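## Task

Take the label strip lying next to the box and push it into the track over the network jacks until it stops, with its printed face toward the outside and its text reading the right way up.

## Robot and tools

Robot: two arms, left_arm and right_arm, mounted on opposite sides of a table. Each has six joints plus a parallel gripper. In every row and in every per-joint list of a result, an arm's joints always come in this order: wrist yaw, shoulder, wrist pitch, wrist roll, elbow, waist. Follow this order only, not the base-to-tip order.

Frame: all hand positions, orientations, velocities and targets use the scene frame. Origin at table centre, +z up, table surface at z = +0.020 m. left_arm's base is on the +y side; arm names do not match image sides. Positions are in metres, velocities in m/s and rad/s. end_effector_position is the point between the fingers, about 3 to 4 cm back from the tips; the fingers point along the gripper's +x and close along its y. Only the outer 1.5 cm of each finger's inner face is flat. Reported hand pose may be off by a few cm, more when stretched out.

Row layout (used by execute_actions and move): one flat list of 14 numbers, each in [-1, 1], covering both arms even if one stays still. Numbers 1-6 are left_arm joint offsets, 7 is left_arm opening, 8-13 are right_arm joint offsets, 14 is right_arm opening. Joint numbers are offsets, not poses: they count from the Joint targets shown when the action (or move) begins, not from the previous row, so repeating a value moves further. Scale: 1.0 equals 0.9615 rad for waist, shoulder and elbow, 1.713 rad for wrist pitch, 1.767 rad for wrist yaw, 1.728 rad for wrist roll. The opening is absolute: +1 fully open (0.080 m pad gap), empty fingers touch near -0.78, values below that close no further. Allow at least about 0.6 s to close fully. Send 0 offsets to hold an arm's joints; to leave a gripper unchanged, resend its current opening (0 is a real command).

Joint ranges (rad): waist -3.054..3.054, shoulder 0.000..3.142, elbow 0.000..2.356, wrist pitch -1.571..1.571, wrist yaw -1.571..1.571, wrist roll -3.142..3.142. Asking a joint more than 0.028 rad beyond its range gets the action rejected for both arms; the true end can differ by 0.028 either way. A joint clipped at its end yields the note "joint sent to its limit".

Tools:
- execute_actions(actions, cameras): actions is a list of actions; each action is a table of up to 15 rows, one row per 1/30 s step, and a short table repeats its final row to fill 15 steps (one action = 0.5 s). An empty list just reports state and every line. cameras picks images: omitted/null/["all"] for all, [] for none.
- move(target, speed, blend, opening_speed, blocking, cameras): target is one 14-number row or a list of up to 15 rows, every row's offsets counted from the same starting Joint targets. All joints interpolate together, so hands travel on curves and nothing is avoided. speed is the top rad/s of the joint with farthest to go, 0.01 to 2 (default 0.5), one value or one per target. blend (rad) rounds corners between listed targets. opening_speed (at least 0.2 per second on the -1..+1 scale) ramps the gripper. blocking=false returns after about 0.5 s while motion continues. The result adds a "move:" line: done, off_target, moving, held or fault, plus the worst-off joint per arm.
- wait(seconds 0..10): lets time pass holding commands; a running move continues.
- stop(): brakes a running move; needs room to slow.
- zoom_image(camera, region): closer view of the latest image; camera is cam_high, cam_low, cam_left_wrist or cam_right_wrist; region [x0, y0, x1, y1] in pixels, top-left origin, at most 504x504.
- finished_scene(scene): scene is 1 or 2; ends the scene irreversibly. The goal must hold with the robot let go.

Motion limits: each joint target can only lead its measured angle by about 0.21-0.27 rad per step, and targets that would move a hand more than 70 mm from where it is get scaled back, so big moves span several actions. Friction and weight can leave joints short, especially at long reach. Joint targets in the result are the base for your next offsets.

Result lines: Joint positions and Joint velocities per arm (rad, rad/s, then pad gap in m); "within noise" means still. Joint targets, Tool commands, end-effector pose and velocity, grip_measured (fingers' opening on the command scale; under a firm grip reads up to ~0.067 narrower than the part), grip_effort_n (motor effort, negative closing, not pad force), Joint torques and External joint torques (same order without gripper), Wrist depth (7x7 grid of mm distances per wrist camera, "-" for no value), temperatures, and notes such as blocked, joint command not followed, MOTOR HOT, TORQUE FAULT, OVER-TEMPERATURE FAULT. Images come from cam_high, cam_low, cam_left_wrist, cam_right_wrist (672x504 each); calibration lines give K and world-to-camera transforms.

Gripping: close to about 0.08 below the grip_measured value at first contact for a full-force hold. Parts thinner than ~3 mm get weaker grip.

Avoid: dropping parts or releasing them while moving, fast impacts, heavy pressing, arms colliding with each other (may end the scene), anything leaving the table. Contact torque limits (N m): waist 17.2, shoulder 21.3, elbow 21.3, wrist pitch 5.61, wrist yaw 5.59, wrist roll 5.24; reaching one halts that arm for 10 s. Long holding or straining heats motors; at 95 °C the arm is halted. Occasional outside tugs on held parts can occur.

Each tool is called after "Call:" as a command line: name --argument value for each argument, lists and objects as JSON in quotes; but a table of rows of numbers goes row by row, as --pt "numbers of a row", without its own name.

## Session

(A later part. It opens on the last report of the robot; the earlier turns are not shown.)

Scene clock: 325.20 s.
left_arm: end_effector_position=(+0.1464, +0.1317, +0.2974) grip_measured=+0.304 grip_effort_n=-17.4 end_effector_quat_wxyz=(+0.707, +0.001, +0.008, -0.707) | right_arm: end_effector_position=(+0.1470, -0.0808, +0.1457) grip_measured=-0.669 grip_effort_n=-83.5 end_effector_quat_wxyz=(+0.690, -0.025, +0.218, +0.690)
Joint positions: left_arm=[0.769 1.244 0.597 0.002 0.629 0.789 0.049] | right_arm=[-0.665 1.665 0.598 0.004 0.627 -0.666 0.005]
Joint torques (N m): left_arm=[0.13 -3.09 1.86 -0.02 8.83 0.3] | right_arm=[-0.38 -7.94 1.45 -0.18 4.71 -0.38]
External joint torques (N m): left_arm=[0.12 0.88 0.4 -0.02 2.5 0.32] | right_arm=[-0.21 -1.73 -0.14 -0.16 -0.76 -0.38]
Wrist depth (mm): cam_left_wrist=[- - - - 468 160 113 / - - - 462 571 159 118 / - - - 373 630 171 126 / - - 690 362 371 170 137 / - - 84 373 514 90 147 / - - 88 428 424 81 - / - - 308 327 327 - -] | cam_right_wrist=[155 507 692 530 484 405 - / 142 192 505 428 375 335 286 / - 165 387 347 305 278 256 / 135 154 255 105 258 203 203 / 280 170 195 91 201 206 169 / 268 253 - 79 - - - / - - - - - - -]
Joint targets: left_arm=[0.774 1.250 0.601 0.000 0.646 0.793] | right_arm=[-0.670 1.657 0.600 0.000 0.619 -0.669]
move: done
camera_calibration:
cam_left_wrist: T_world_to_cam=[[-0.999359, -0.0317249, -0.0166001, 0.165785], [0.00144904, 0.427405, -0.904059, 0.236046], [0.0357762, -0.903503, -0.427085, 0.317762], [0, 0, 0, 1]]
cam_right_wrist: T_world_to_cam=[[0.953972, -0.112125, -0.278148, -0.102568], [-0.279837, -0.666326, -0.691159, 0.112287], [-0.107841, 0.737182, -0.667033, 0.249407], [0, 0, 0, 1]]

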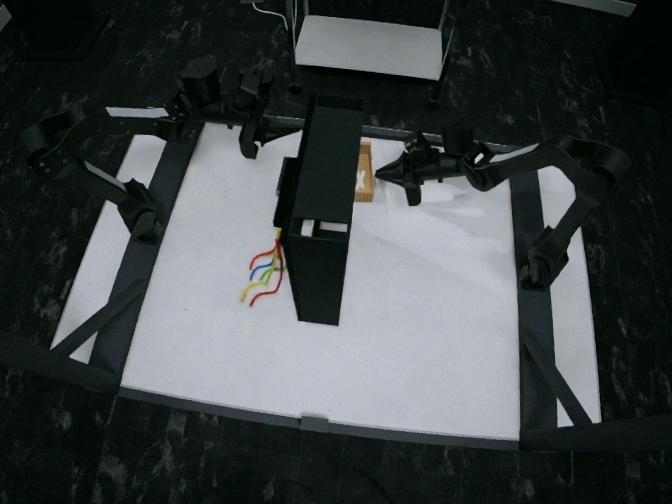

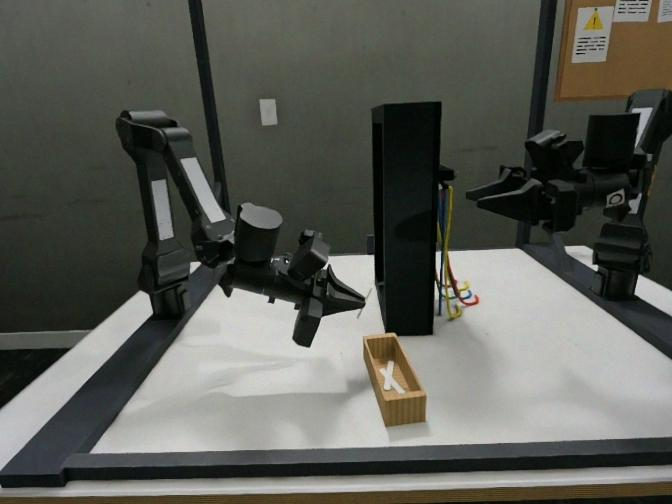

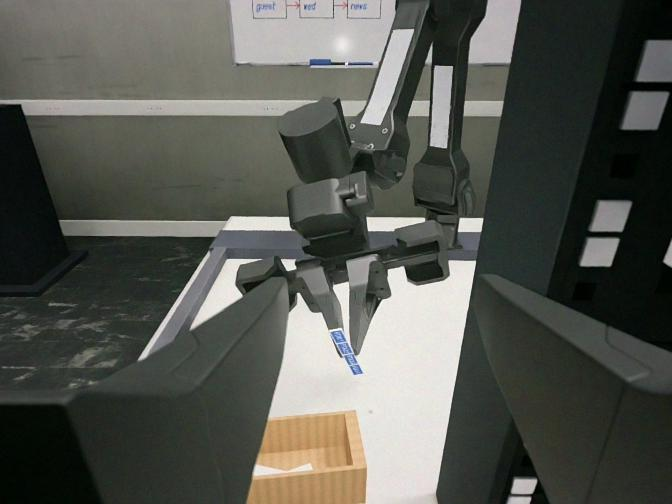

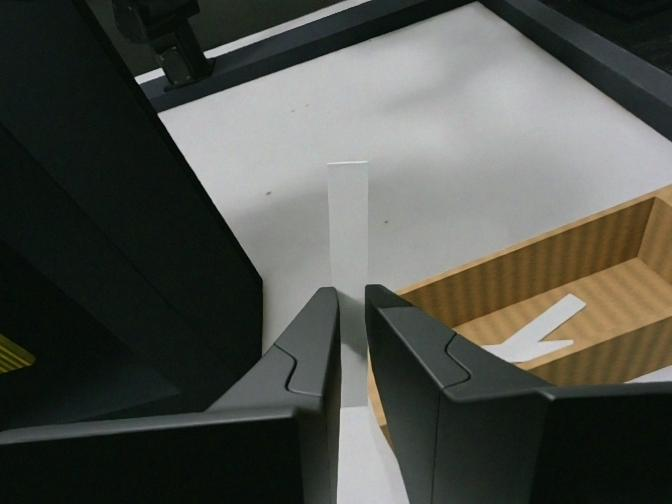

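Call:
move --target '[-0.0823,0.3142,-0.1138,0.0745,0.3058,-0.1395,0.1,-0.0207,0.0312,0.2563,0,0.0428,-0.0422,-0.8]' --speed 0.4

Call:
zoom_image --camera "cam_left_wrist" --region '[250, 130, 500, 400]'

Scene clock: 369.73 s.
left_arm: end_effector_position=(+0.1685, +0.0541, +0.2727) grip_measured=+0.103 grip_effort_n=-17.0 end_effector_quat_wxyz=(+0.704, +0.060, +0.062, -0.705) | right_arm: end_effector_position=(+0.1713, -0.0700, +0.2291) grip_measured=-0.669 grip_effort_n=-83.5 end_effector_quat_wxyz=(+0.708, +0.002, -0.005, +0.706)
Joint positions: left_arm=[0.633 1.543 0.405 0.126 0.923 0.662 0.04] | right_arm=[-0.702 1.678 1.037 0.004 0.653 -0.707 0.005]
Joint torques (N m): left_arm=[-0.08 -5.22 1.7 0.11 8.89 -0.25] | right_arm=[-0.15 -6.06 1.48 -0.14 6.47 -0.32]
External joint torques (N m): left_arm=[-0.15 0.98 0.15 0.11 2.48 -0.25] | right_arm=[-0.16 0.33 -0.11 -0.14 0.92 -0.32]
Motor temperatures (°C): left_arm=[25 22 44 24 40 22] | right_arm=[24 29 35 26 28 23]
Wrist depth (mm): cam_left_wrist=[- - - 213 338 - - / - - 248 240 322 - - / - - 246 206 243 601 136 / - - 516 193 518 513 136 / - - 77 401 397 86 144 / - - - 348 350 78 - / - - 76 295 291 - -] | cam_right_wrist=[169 224 221 224 220 - - / 166 226 217 226 229 - - / 163 534 - - - - - / 161 582 612 567 635 - - / 158 220 511 91 496 - - / 156 187 - 79 - - - / - - - - - - -]
Joint targets: left_arm=[0.629 1.552 0.405 0.129 0.940 0.659] | right_arm=[-0.706 1.687 1.039 0.000 0.660 -0.710]
move: done
camera_calibration:
cam_left_wrist: T_world_to_cam=[[-0.99924, -0.0257979, -0.0292322, 0.188129], [0.00949141, 0.566257, -0.824174, 0.216231], [0.0378149, -0.823825, -0.565582, 0.269343], [0, 0, 0, 1]]
cam_right_wrist: T_world_to_cam=[[0.997718, -0.0598613, -0.0312326, -0.161766], [-0.0514226, -0.373909, -0.926039, 0.219082], [0.0437557, 0.925531, -0.376134, 0.220233], [0, 0, 0, 1]]

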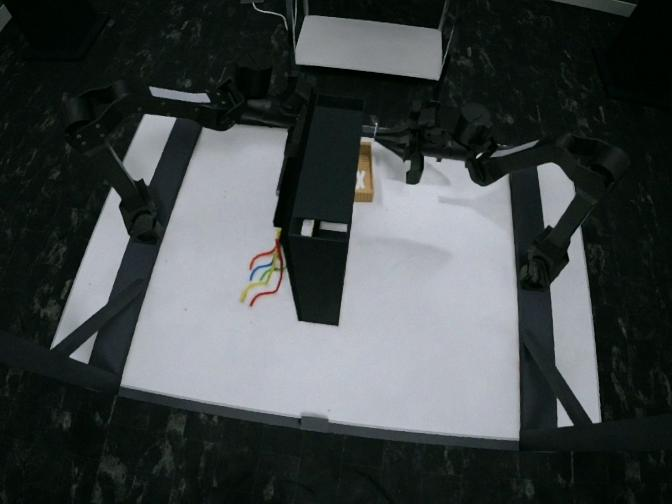

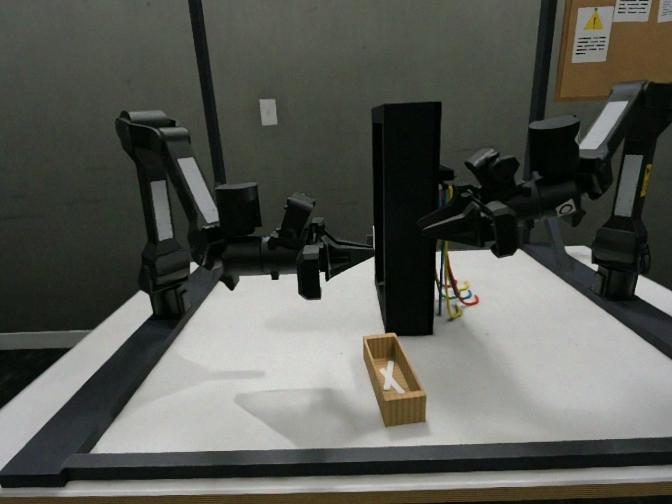

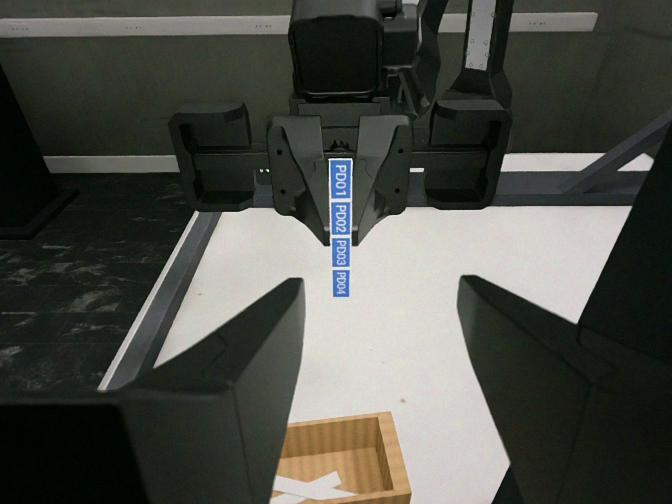

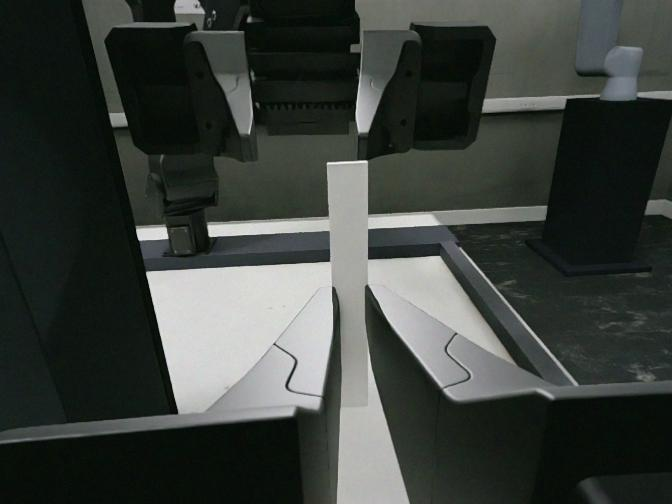

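Scaled by 1.867.

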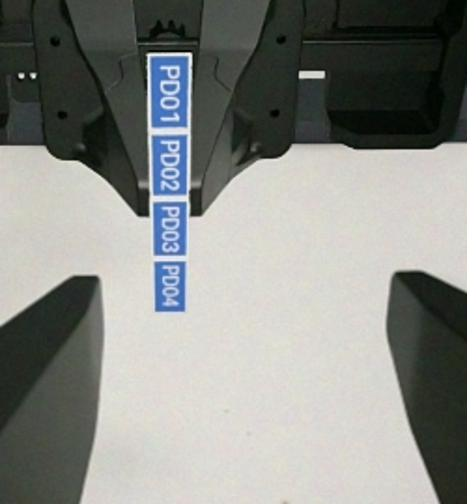

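Call:
move --target '[-0.0228,0.1477,-0.0038,-0.0043,0.1608,-0.043,0.0,0,0,0,0,0,0,-0.8]' --speed 0.2 --cameras '["cam_left_wrist","cam_low","cam_high"]'

Call:
zoom_image --camera "cam_left_wrist" --region '[270, 100, 450, 340]'

Call:
zoom_image --camera "cam_low" --region '[330, 180, 470, 280]'

Call:
zoom_image --camera "cam_high" --region '[290, 80, 420, 200]'

Scene clock: 411.23 s.
left_arm: end_effector_position=(+0.1799, +0.0148, +0.2747) grip_measured=+0.003 grip_effort_n=-17.0 end_effector_quat_wxyz=(+0.704, +0.063, +0.058, -0.705) | right_arm: end_effector_position=(+0.1712, -0.0700, +0.2291) grip_measured=-0.669 grip_effort_n=-83.5 end_effector_quat_wxyz=(+0.708, +0.002, -0.005, +0.706)
Joint positions: left_arm=[0.593 1.684 0.399 0.124 1.077 0.621 0.035] | right_arm=[-0.703 1.678 1.037 0.004 0.653 -0.707 0.005]
Joint torques (N m): left_arm=[-0.07 -6.26 1.73 -0.03 8.96 -0.18] | right_arm=[-0.17 -6.07 1.45 -0.12 6.5 -0.37]
External joint torques (N m): left_arm=[-0.15 1.05 0.17 -0.03 2.52 -0.14] | right_arm=[-0.16 0.25 -0.11 -0.13 1.03 -0.41]
Wrist depth (mm): cam_left_wrist=[- - - 175 184 461 - / - - - 206 210 469 - / - - 214 195 186 210 576 / - - 467 161 210 486 504 / - - 77 145 - 407 409 / - - - 338 337 79 - / - - - 300 298 - -] | cam_right_wrist=[168 184 177 186 164 192 - / 166 187 170 202 173 206 - / 163 198 198 - - - - / 161 593 620 573 617 - - / 159 219 505 91 493 - - / 156 187 - 79 - - - / - - - - - - -]
Joint targets: left_arm=[0.588 1.695 0.399 0.121 1.095 0.618] | right_arm=[-0.707 1.687 1.039 0.000 0.660 -0.710]
move: done
camera_calibration:
cam_left_wrist: T_world_to_cam=[[-0.998995, -0.0246163, -0.03747, 0.200733], [0.0169822, 0.56572, -0.824422, 0.238823], [0.0414918, -0.82423, -0.564733, 0.236837], [0, 0, 0, 1]]
Images, in order: cam_high, cam_low, cam_left_wrist.

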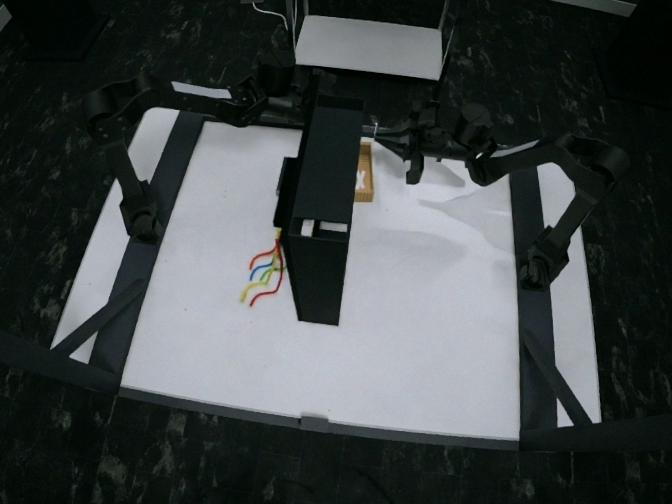

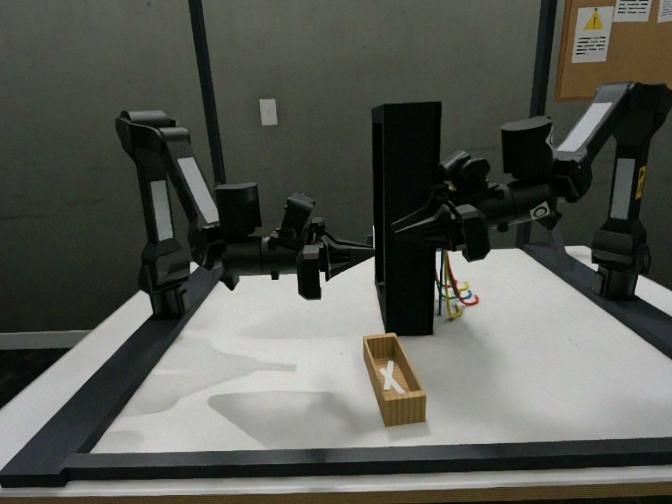

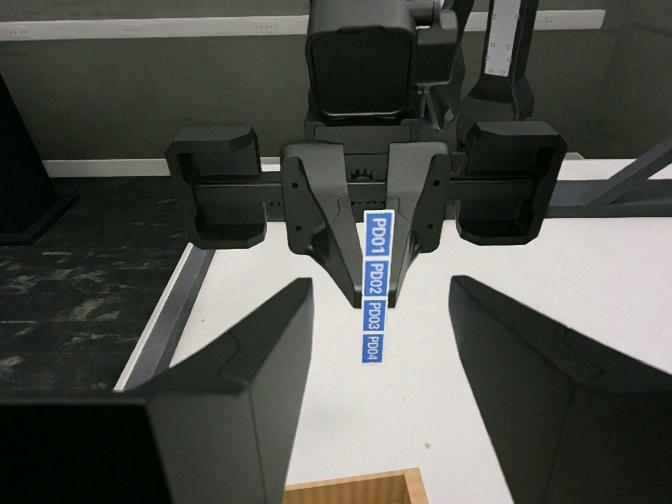

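Scaled by 2.100.

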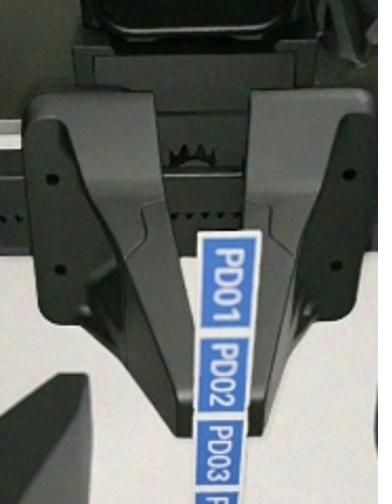

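Scaled by 3.600.

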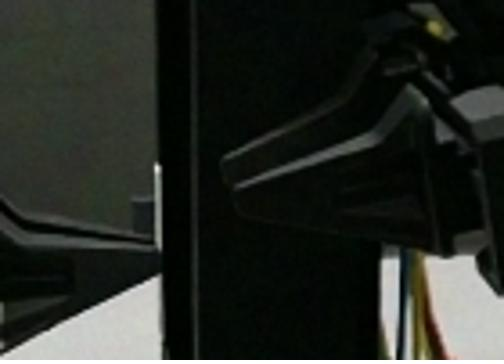

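Scaled by 3.877.

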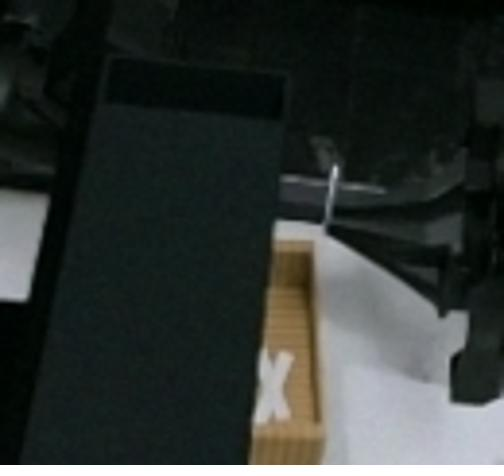

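Call:
move --target '[-0.0251,0.1053,0.0092,0.0035,0.0982,-0.0473,-0.2,0,0,0,0,0,0,-0.8]' --speed 0.1 --cameras '["cam_left_wrist","cam_low"]'

Call:
zoom_image --camera "cam_left_wrist" --region '[270, 180, 490, 440]'

Call:
zoom_image --camera "cam_low" --region '[340, 200, 440, 280]'

Scene clock: 429.23 s.
left_arm: end_effector_position=(+0.1798, -0.0158, +0.2695) grip_measured=-0.196 grip_effort_n=-17.0 end_effector_quat_wxyz=(+0.703, +0.067, +0.054, -0.706) | right_arm: end_effector_position=(+0.1712, -0.0700, +0.2291) grip_measured=-0.669 grip_effort_n=-83.5 end_effector_quat_wxyz=(+0.708, +0.002, -0.005, +0.706)
Joint positions: left_arm=[0.549 1.785 0.412 0.125 1.172 0.575 0.026] | right_arm=[-0.703 1.678 1.037 0.004 0.653 -0.707 0.005]
Joint torques (N m): left_arm=[-0.09 -6.99 1.98 0.12 8.98 -0.33] | right_arm=[-0.15 -6.1 1.46 -0.15 6.51 -0.34]
External joint torques (N m): left_arm=[-0.16 0.96 0.43 0.12 2.59 -0.28] | right_arm=[-0.15 0.29 -0.12 -0.15 0.99 -0.31]
Heat: left arm: hottest wrist pitch 43 °C (-1.0 °C/min); right arm: hottest wrist pitch 39 °C (+4.1 °C/min).
Wrist depth (mm): cam_left_wrist=[- - - 147 151 420 - / - - - 174 179 448 - / - 179 181 164 164 180 528 / - - 203 148 168 200 487 / - - 77 110 104 415 394 / - - - 321 87 - - / - - - 292 - - -] | cam_right_wrist=[152 160 159 161 137 162 - / 153 162 133 161 134 168 - / 163 179 113 176 160 186 - / 161 581 614 105 604 - - / 158 219 511 91 500 - - / 156 188 - 79 - - - / - - - - - - -]
Joint targets: left_arm=[0.544 1.795 0.415 0.128 1.189 0.572] | right_arm=[-0.706 1.687 1.039 0.000 0.660 -0.710]
move: done
camera_calibration:
cam_left_wrist: T_world_to_cam=[[-0.998519, -0.0215616, -0.0499531, 0.203043], [0.0290402, 0.565194, -0.824447, 0.249654], [0.0460095, -0.824676, -0.56373, 0.207562], [0, 0, 0, 1]]
Images, in order: cam_low, cam_left_wrist.

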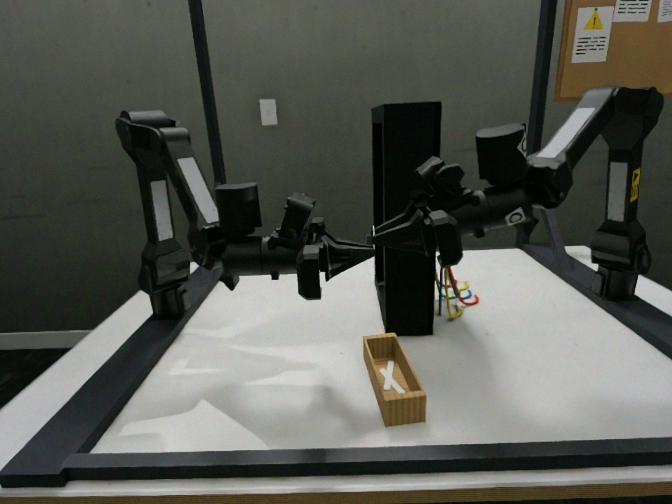

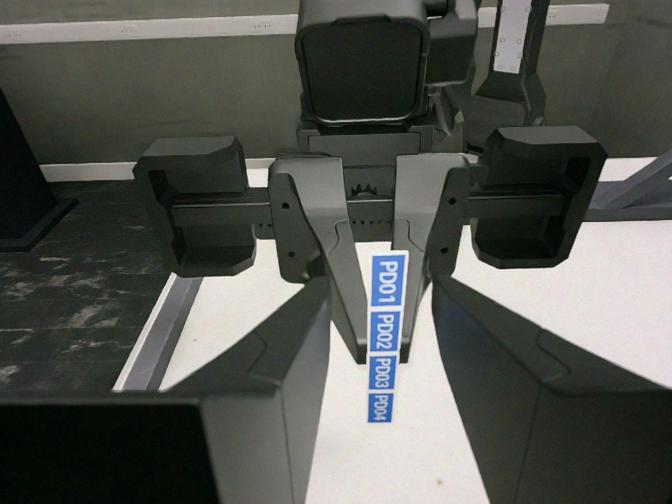

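Scaled by 1.938.

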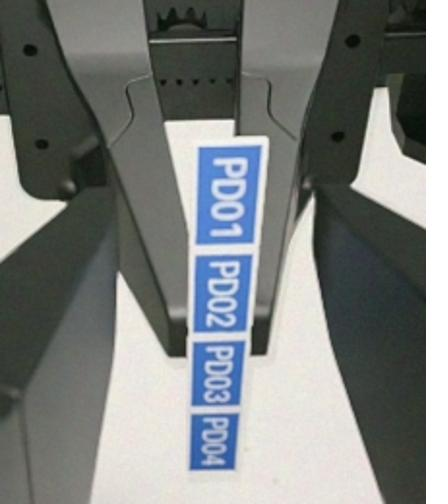

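Scaled by 5.040.

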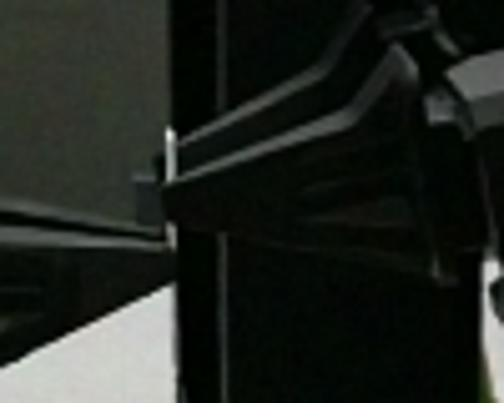

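Call:
move --target '[-0.0046,0.0017,-0.0127,0,0.0212,-0.0085,-0.3,0,0,0,0,0,0,-0.8]' --speed 0.1 --cameras '["cam_left_wrist","cam_low"]'

Call:
zoom_image --camera "cam_left_wrist" --region '[270, 180, 490, 440]'

Call:
zoom_image --camera "cam_low" --region '[350, 210, 410, 270]'

Scene clock: 456.03 s.
left_arm: end_effector_position=(+0.1786, -0.0191, +0.2737) grip_measured=-0.296 grip_effort_n=-17.4 end_effector_quat_wxyz=(+0.704, +0.068, +0.054, -0.705) | right_arm: end_effector_position=(+0.1712, -0.0700, +0.2291) grip_measured=-0.669 grip_effort_n=-83.5 end_effector_quat_wxyz=(+0.708, +0.002, -0.005, +0.706)
Joint positions: left_arm=[0.54 1.786 0.393 0.125 1.192 0.568 0.022] | right_arm=[-0.703 1.678 1.037 0.004 0.653 -0.707 0.005]
Joint torques (N m): left_arm=[-0.1 -7.07 1.73 0.11 9.04 -0.28] | right_arm=[-0.17 -6.04 1.46 -0.14 6.48 -0.37]
External joint torques (N m): left_arm=[-0.16 0.97 0.16 0.11 2.59 -0.28] | right_arm=[-0.17 0.17 -0.08 -0.14 1.06 -0.38]
Wrist depth (mm): cam_left_wrist=[- - - 146 149 415 - / - - - 167 174 454 - / - 175 174 176 176 181 529 / - 194 194 152 151 194 485 / - - 432 92 96 419 399 / - - - 119 89 - - / - - - 290 281 - -] | cam_right_wrist=[147 153 129 158 131 157 - / 154 158 127 158 128 162 - / 162 172 150 183 161 184 - / 161 588 623 105 632 - - / 158 219 504 91 492 - - / 156 188 - 79 - - - / - - - - - - -]
Joint targets: left_arm=[0.536 1.797 0.393 0.128 1.209 0.564] | right_arm=[-0.706 1.687 1.039 0.000 0.660 -0.710]
move: done
camera_calibration:
cam_left_wrist: T_world_to_cam=[[-0.998433, -0.0221095, -0.0513992, 0.202306], [0.0298824, 0.565937, -0.823907, 0.2547], [0.0473048, -0.824152, -0.564389, 0.207258], [0, 0, 0, 1]]
Images, in order: cam_low, cam_left_wrist.

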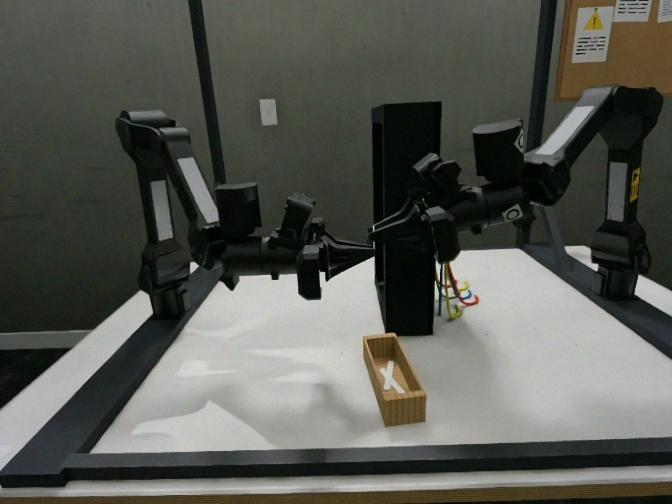

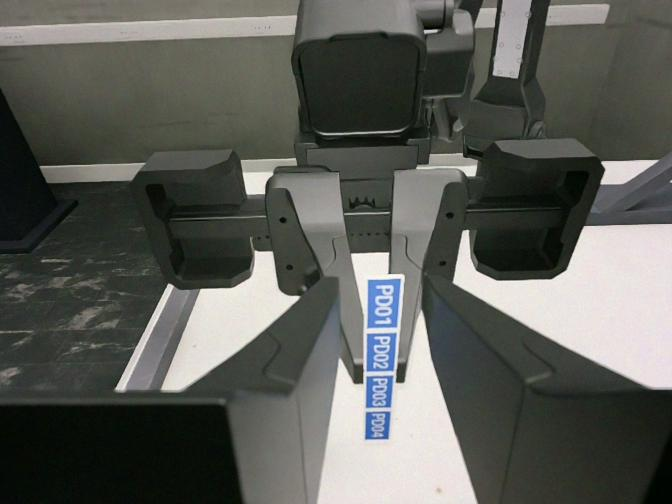

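Scaled by 1.938.

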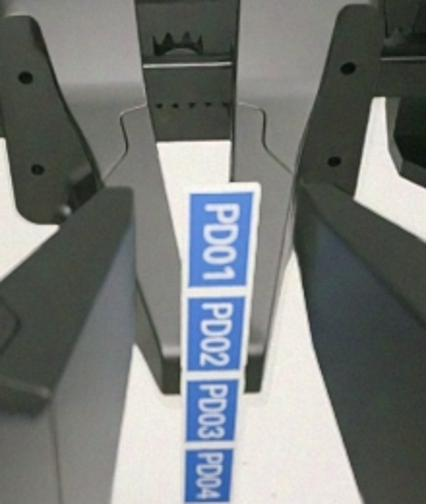

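Scaled by 8.400.

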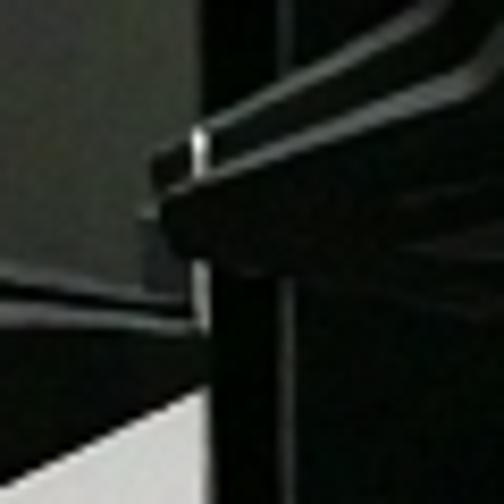

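Call:
move --target '[0,0,0,0,0,0,-0.8,0,0,0,0,0,0,-0.8]' --speed 0.1 --opening_speed 0.3 --cameras '["cam_left_wrist","cam_low"]'

Call:
zoom_image --camera "cam_left_wrist" --region '[270, 180, 490, 440]'

Scene clock: 470.67 s.
left_arm: end_effector_position=(+0.1787, -0.0193, +0.2740) grip_measured=-0.632 grip_effort_n=-83.5 end_effector_quat_wxyz=(+0.704, +0.068, +0.053, -0.705) | right_arm: end_effector_position=(+0.1714, -0.0701, +0.2291) grip_measured=-0.669 grip_effort_n=-83.5 end_effector_quat_wxyz=(+0.708, +0.002, -0.005, +0.706)
Joint positions: left_arm=[0.54 1.786 0.393 0.125 1.193 0.568 0.007] | right_arm=[-0.703 1.678 1.037 0.004 0.653 -0.707 0.005]
Joint torques (N m): left_arm=[-0.09 -6.98 1.75 0.1 9 -0.29] | right_arm=[-0.13 -6.07 1.46 -0.14 6.51 -0.31]
External joint torques (N m): left_arm=[-0.16 1.06 0.18 0.1 2.55 -0.24] | right_arm=[-0.13 0.29 -0.11 -0.14 1.01 -0.3]
Wrist depth (mm): cam_left_wrist=[- - - 145 149 420 - / - - - 167 174 449 - / - 176 181 178 178 182 524 / - 193 193 152 152 194 493 / - 441 433 83 93 407 395 / - - - 116 86 - 357 / - - - - - - -] | cam_right_wrist=[147 154 131 158 132 157 - / 154 158 136 127 148 163 - / 162 173 154 98 183 184 - / 161 584 618 104 618 - - / 159 220 513 91 494 - - / 157 188 - 79 - - - / - - - - - - -]
Joint targets: left_arm=[0.536 1.797 0.393 0.128 1.209 0.564] | right_arm=[-0.706 1.687 1.039 0.000 0.660 -0.710]
move: done
camera_calibration:
cam_left_wrist: T_world_to_cam=[[-0.998401, -0.0225142, -0.0518475, 0.202586], [0.0300522, 0.565444, -0.824239, 0.255087], [0.047874, -0.824479, -0.563863, 0.207032], [0, 0, 0, 1]]
Images, in order: cam_low, cam_left_wrist.

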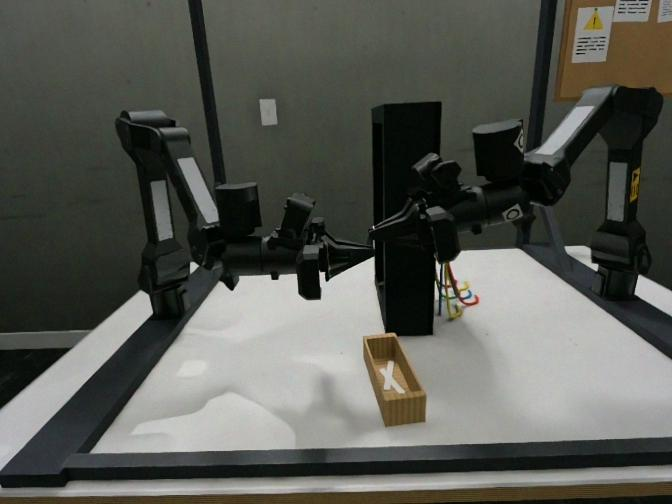

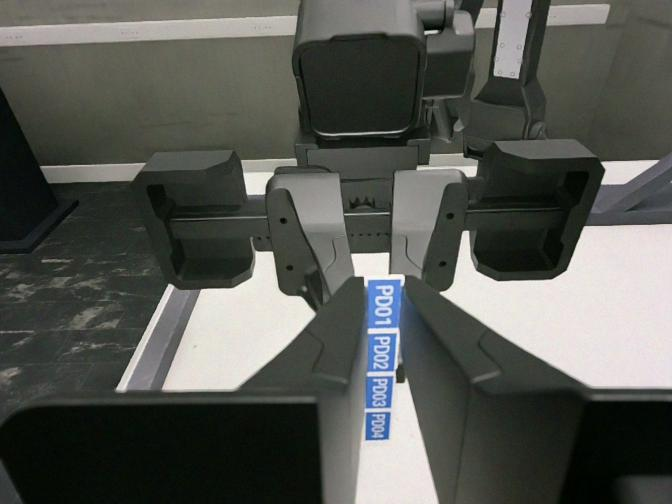

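Scaled by 1.938.

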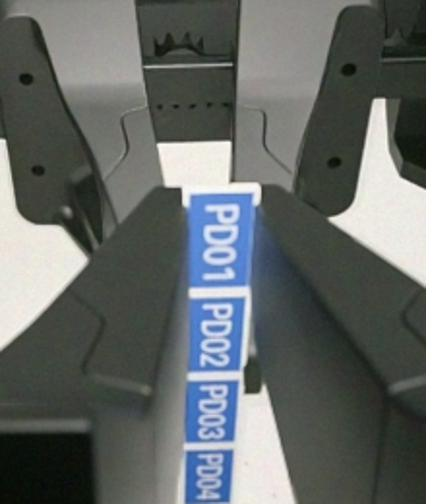

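Call:
move --target '[0,0,0,0,0,0,-0.8,0,0,0,0,0,0,-0.15]' --speed 0.1 --opening_speed 0.4 --cameras '["cam_left_wrist"]'

Call:
zoom_image --camera "cam_left_wrist" --region '[300, 240, 480, 460]'

Scene clock: 477.60 s.
left_arm: end_effector_position=(+0.1787, -0.0193, +0.2740) grip_measured=-0.632 grip_effort_n=-83.5 end_effector_quat_wxyz=(+0.704, +0.068, +0.053, -0.705) | right_arm: end_effector_position=(+0.1714, -0.0700, +0.2289) grip_measured=-0.154 grip_effort_n=15.1 end_effector_quat_wxyz=(+0.708, +0.002, -0.004, +0.706)
Joint positions: left_arm=[0.54 1.786 0.393 0.125 1.193 0.568 0.007] | right_arm=[-0.703 1.678 1.037 0.004 0.653 -0.707 0.028]
Joint torques (N m): left_arm=[-0.09 -7.05 1.76 0.12 8.94 -0.28] | right_arm=[-0.14 -6.07 1.46 -0.11 6.52 -0.31]
External joint torques (N m): left_arm=[-0.15 1.03 0.18 0.11 2.46 -0.28] | right_arm=[-0.14 0.21 -0.1 -0.11 1.06 -0.32]
Wrist depth (mm): cam_left_wrist=[- - - 146 149 416 - / - - - 167 173 450 - / - 176 163 178 178 179 526 / - 194 182 180 151 194 489 / - 442 436 82 94 404 403 / - - - 116 86 - 357 / - - - - - - -] | cam_right_wrist=[147 154 131 158 132 157 - / 153 159 136 127 148 163 - / 162 173 153 98 182 184 - / 161 582 614 104 634 - - / 159 204 91 111 96 - - / - - - 338 - - - / - - - 301 - - -]
Joint targets: left_arm=[0.536 1.797 0.393 0.128 1.209 0.564] | right_arm=[-0.706 1.687 1.039 0.000 0.660 -0.710]
move: done
camera_calibration:
cam_left_wrist: T_world_to_cam=[[-0.998401, -0.0225142, -0.0518475, 0.202586], [0.0300522, 0.565444, -0.824239, 0.255087], [0.047874, -0.824479, -0.563863, 0.207032], [0, 0, 0, 1]]
Images, in order: cam_left_wrist.

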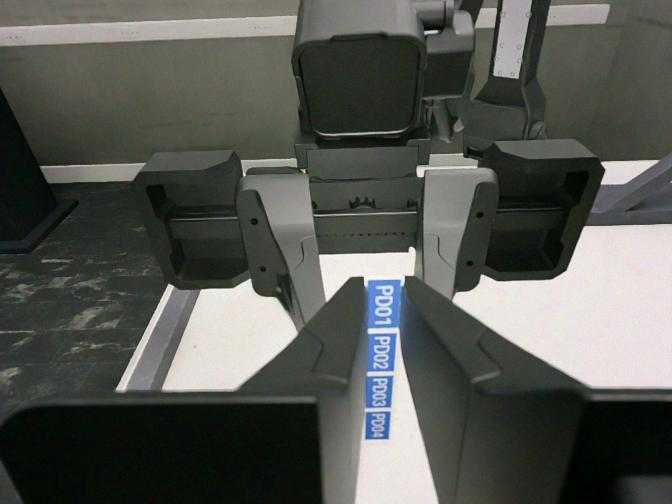

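Scaled by 2.291.

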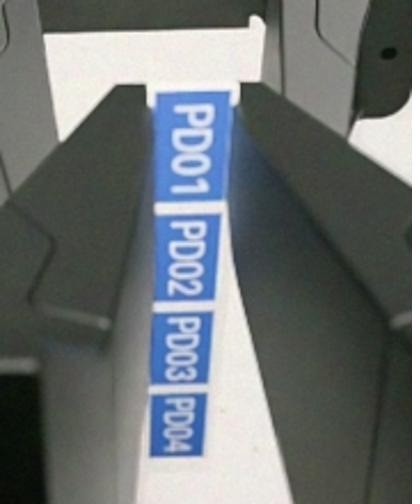

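Call:
move --pt "0 0 0 0 0 0 -0.8 -0.1313 -0.2194 0 0 -0.2298 -0.2371 -0.15" --pt "0.185 -0.3267 0.0657 -0.1 -0.345 0.301 -0.8 0.3995 -0.7145 -0.7817 0 0.0416 -0.1976 -0.15" --pt "0.386 -0.597 0.08 -0.77 -0.5367 0.5659 -0.8 0.3995 -0.7145 -0.7817 0 0.0416 -0.1976 -0.15" --pt "0.3492 -0.7467 0.0455 -0.983 -0.6271 0.4337 -0.8 0.3995 -0.7145 -0.7817 0 0.0416 -0.1976 -0.15" --speed '[0.3,0.7,0.6,0.4]' --blend '[0.0,0.08,0.08,0.0]'

Call:
zoom_image --camera "cam_left_wrist" --region '[300, 254, 480, 504]'

Call:
zoom_image --camera "cam_high" --region '[230, 90, 330, 220]'

Scene clock: 555.83 s.
left_arm: end_effector_position=(+0.1257, +0.1852, +0.3188) grip_measured=-0.632 grip_effort_n=-83.5 end_effector_quat_wxyz=(+0.450, -0.449, +0.545, -0.546) | right_arm: end_effector_position=(+0.2216, -0.2527, +0.2210) grip_measured=-0.153 grip_effort_n=14.7 end_effector_quat_wxyz=(+0.900, -0.097, +0.286, +0.314)
Joint positions: left_arm=[1.157 1.089 0.471 -1.569 0.618 0.985 0.007] | right_arm=[-0.004 1.006 -0.299 0.004 0.691 -0.903 0.028]
Joint torques (N m): left_arm=[-0.16 -4.07 1.4 0.03 5.44 -0.3] | right_arm=[0.15 -4.47 1.24 -0.15 8.45 0.3]
External joint torques (N m): left_arm=[-0.16 -1.11 0.09 -0.02 -0.95 -0.31] | right_arm=[0.16 -1.59 -0.35 -0.15 1.45 0.28]
Motor temperatures (°C): left_arm=[25 27 41 24 39 22] | right_arm=[24 27 39 26 30 23]
Wrist depth (mm): cam_left_wrist=[398 558 - 507 - - - / 403 560 675 - - - - / 258 257 253 254 251 266 - / 217 216 214 207 211 209 - / 239 236 233 82 93 232 - / 279 - - 115 87 - - / - - - - - - -] | cam_right_wrist=[- - - - - - - / 406 395 - - - - - / 352 356 346 - - - - / 307 319 325 316 - - - / 283 300 84 296 96 302 - / 279 - - 267 - - - / - - - 249 - - -]
Joint targets: left_arm=[1.153 1.079 0.471 -1.571 0.606 0.981] | right_arm=[-0.001 1.000 -0.300 0.000 0.700 -0.900]
move: done
camera_calibration:
cam_left_wrist: T_world_to_cam=[[-0.0338933, -0.0254651, 0.999101, -0.299158], [-0.813168, 0.581889, -0.0127545, 0.0222489], [-0.581041, -0.812869, -0.0404296, 0.31345], [0, 0, 0, 1]]
cam_right_wrist: T_world_to_cam=[[0.567974, -0.823046, -0.000885281, -0.327466], [-0.696394, -0.479998, -0.533514, 0.175255], [0.438682, 0.303639, -0.845791, 0.24323], [0, 0, 0, 1]]

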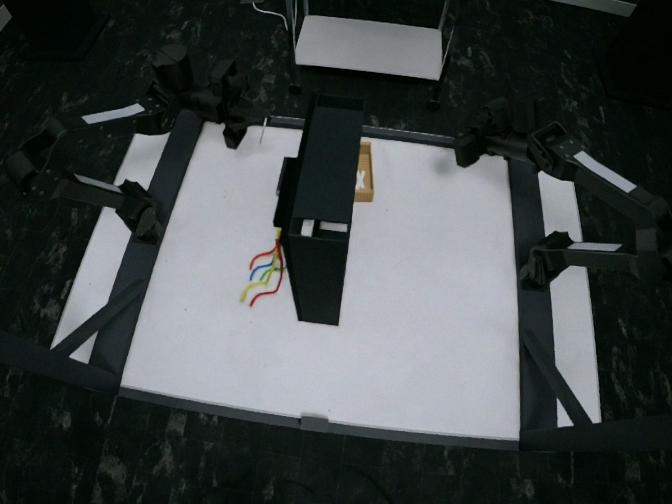

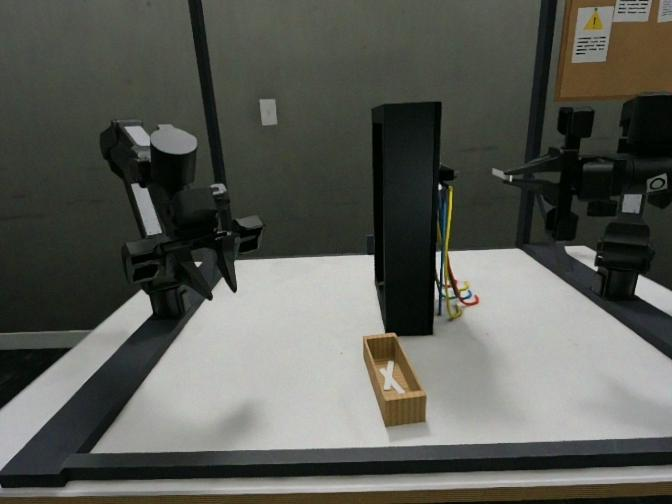

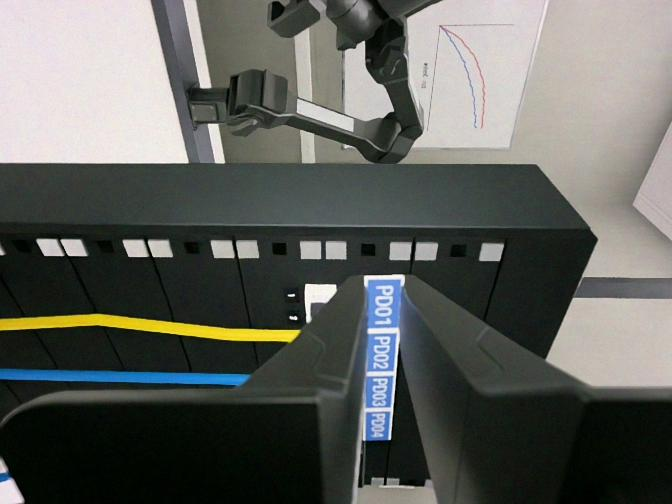

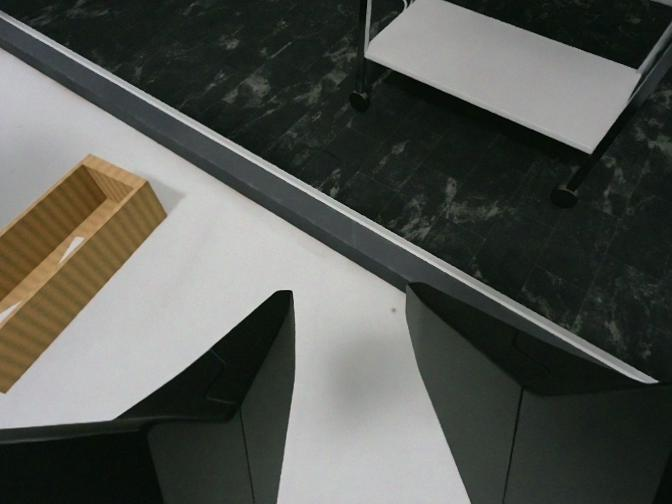

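Scaled by 2.016.

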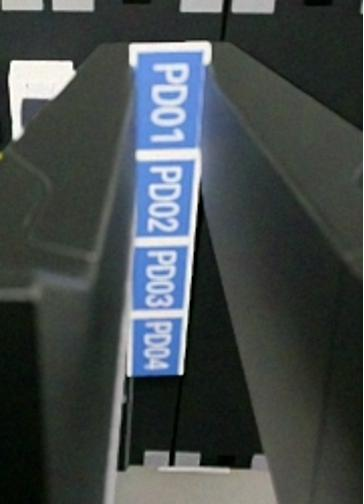

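Scaled by 3.877.

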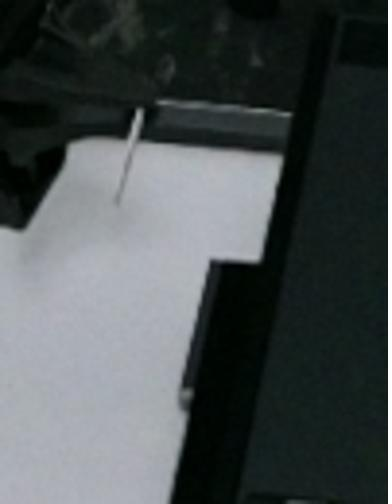

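Call:
zoom_image --camera "cam_left_wrist" --region '[330, 400, 450, 504]'

Call:
zoom_image --camera "cam_left_wrist" --region '[280, 260, 380, 350]'

Call:
zoom_image --camera "cam_low" --region '[420, 130, 560, 230]'

Scaled by 4.200.

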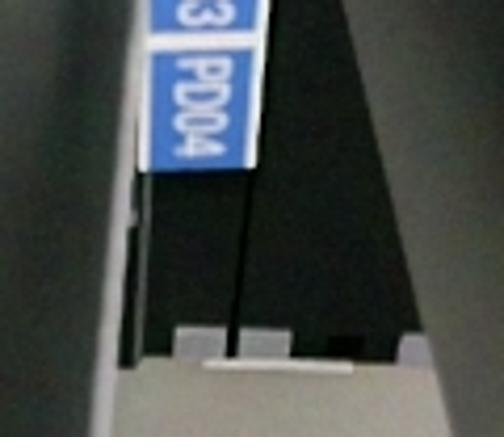

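Scaled by 5.040.

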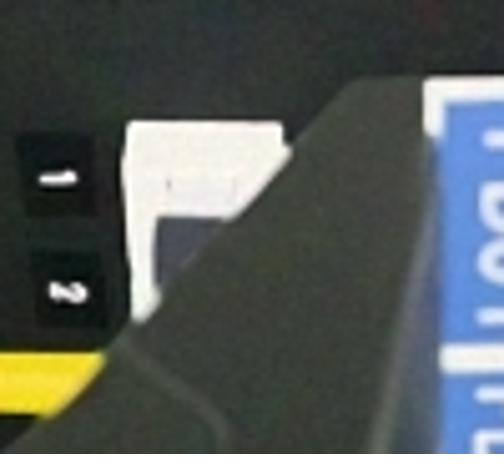

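Scaled by 3.600.

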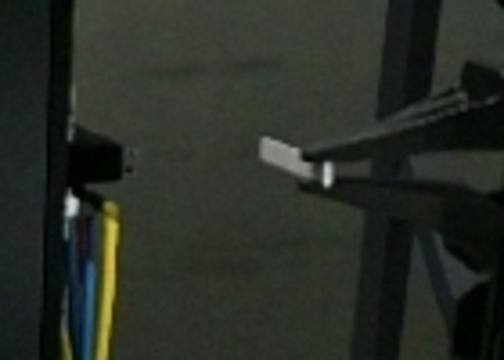

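Call:
move --pt "-0.1171 0.1321 0.0525 0 0.0562 -0.2143 -0.8 0 0 0 0 0 0 -0.15" --pt "-0.1006 0.0967 0.0455 0 0.0156 -0.1859 -0.8 0 0 0 0 0 0 -0.15" --speed '[0.2,0.1]' --cameras '["cam_left_wrist","cam_high","cam_low"]'

Call:
zoom_image --camera "cam_left_wrist" --region '[330, 384, 450, 504]'

Call:
zoom_image --camera "cam_high" --region '[250, 110, 310, 210]'

Call:
zoom_image --camera "cam_low" --region '[430, 140, 500, 200]'

Scene clock: 609.57 s.
left_arm: end_effector_position=(+0.1124, +0.1428, +0.3099) grip_measured=-0.632 grip_effort_n=-83.5 end_effector_quat_wxyz=(+0.450, -0.449, +0.545, -0.546) | right_arm: end_effector_position=(+0.2216, -0.2527, +0.2210) grip_measured=-0.153 grip_effort_n=14.7 end_effector_quat_wxyz=(+0.900, -0.097, +0.286, +0.314)
Joint positions: left_arm=[0.97 1.183 0.549 -1.569 0.633 0.798 0.007] | right_arm=[-0.004 1.006 -0.299 0.004 0.691 -0.903 0.028]
Joint torques (N m): left_arm=[0.14 -4.84 1.53 0.01 5.43 0.33] | right_arm=[0.13 -4.45 1.22 -0.12 8.41 0.25]
External joint torques (N m): left_arm=[0.14 -1.26 0.12 -0.04 -0.96 0.36] | right_arm=[0.13 -1.53 -0.39 -0.12 1.36 0.25]
Wrist depth (mm): cam_left_wrist=[381 533 - - - - - / 383 531 628 - - - - / 227 225 223 221 219 218 - / 171 171 169 168 167 166 165 / 186 184 175 83 94 169 171 / - - - 116 86 - 192 / - - - - - - -] | cam_right_wrist=[- - - - - - - / 408 396 - - - - - / 351 352 346 - - - - / 304 320 324 314 - - - / 282 300 84 295 95 303 - / 278 - - 270 - - - / - - - 249 - - -]
Joint targets: left_arm=[0.975 1.172 0.549 -1.571 0.621 0.802] | right_arm=[-0.001 1.000 -0.300 0.000 0.700 -0.900]
move: done
camera_calibration:
cam_left_wrist: T_world_to_cam=[[-0.0327094, -0.0263437, 0.999118, -0.291787], [-0.813182, 0.5819, -0.0112793, 0.035508], [-0.581089, -0.812834, -0.0404559, 0.270877], [0, 0, 0, 1]]
Images, in order: cam_high, cam_low, cam_left_wrist.

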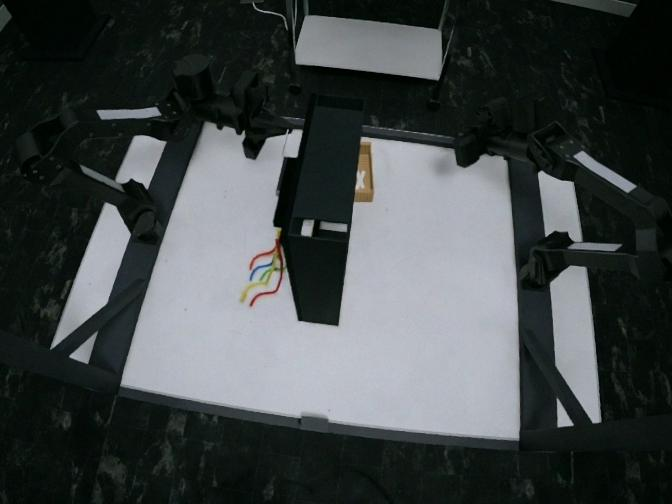

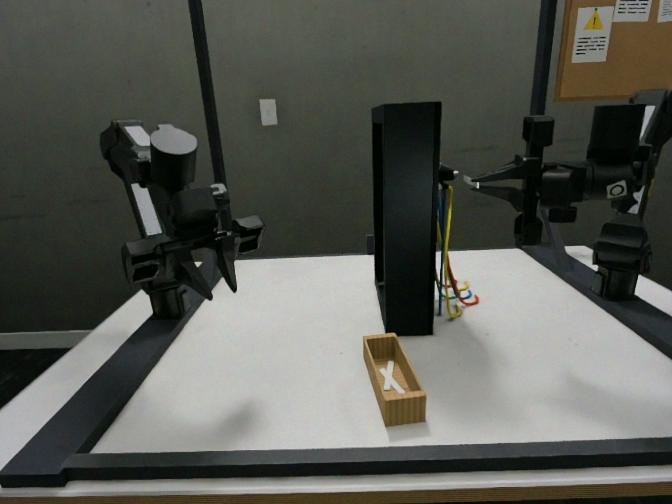

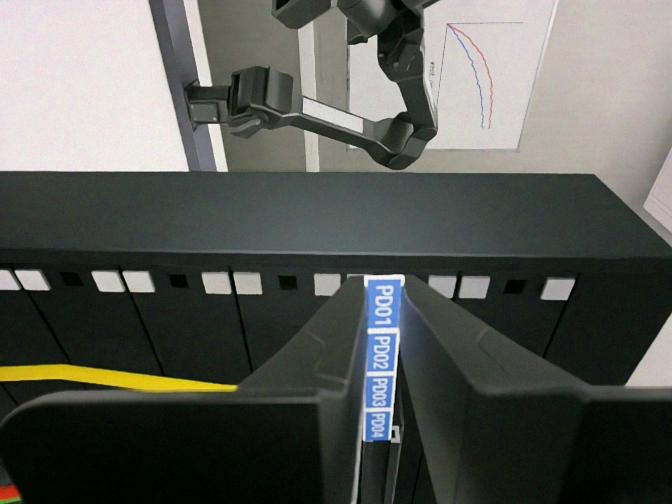

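Scaled by 4.200.

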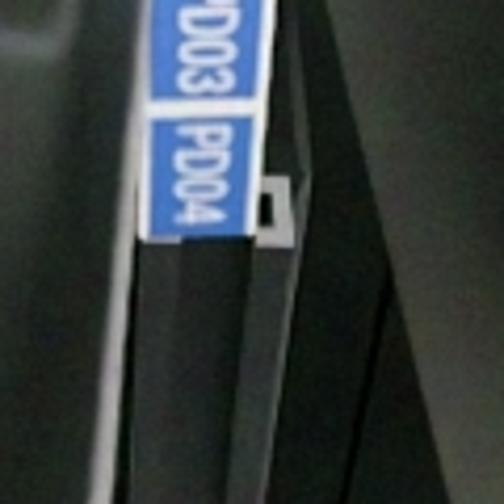

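Scaled by 5.040.

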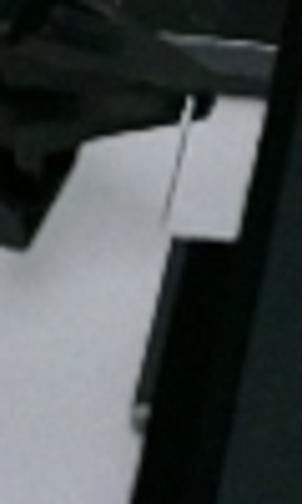

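Scaled by 7.200.

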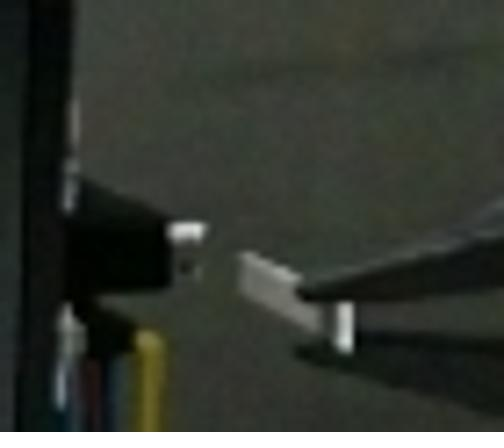

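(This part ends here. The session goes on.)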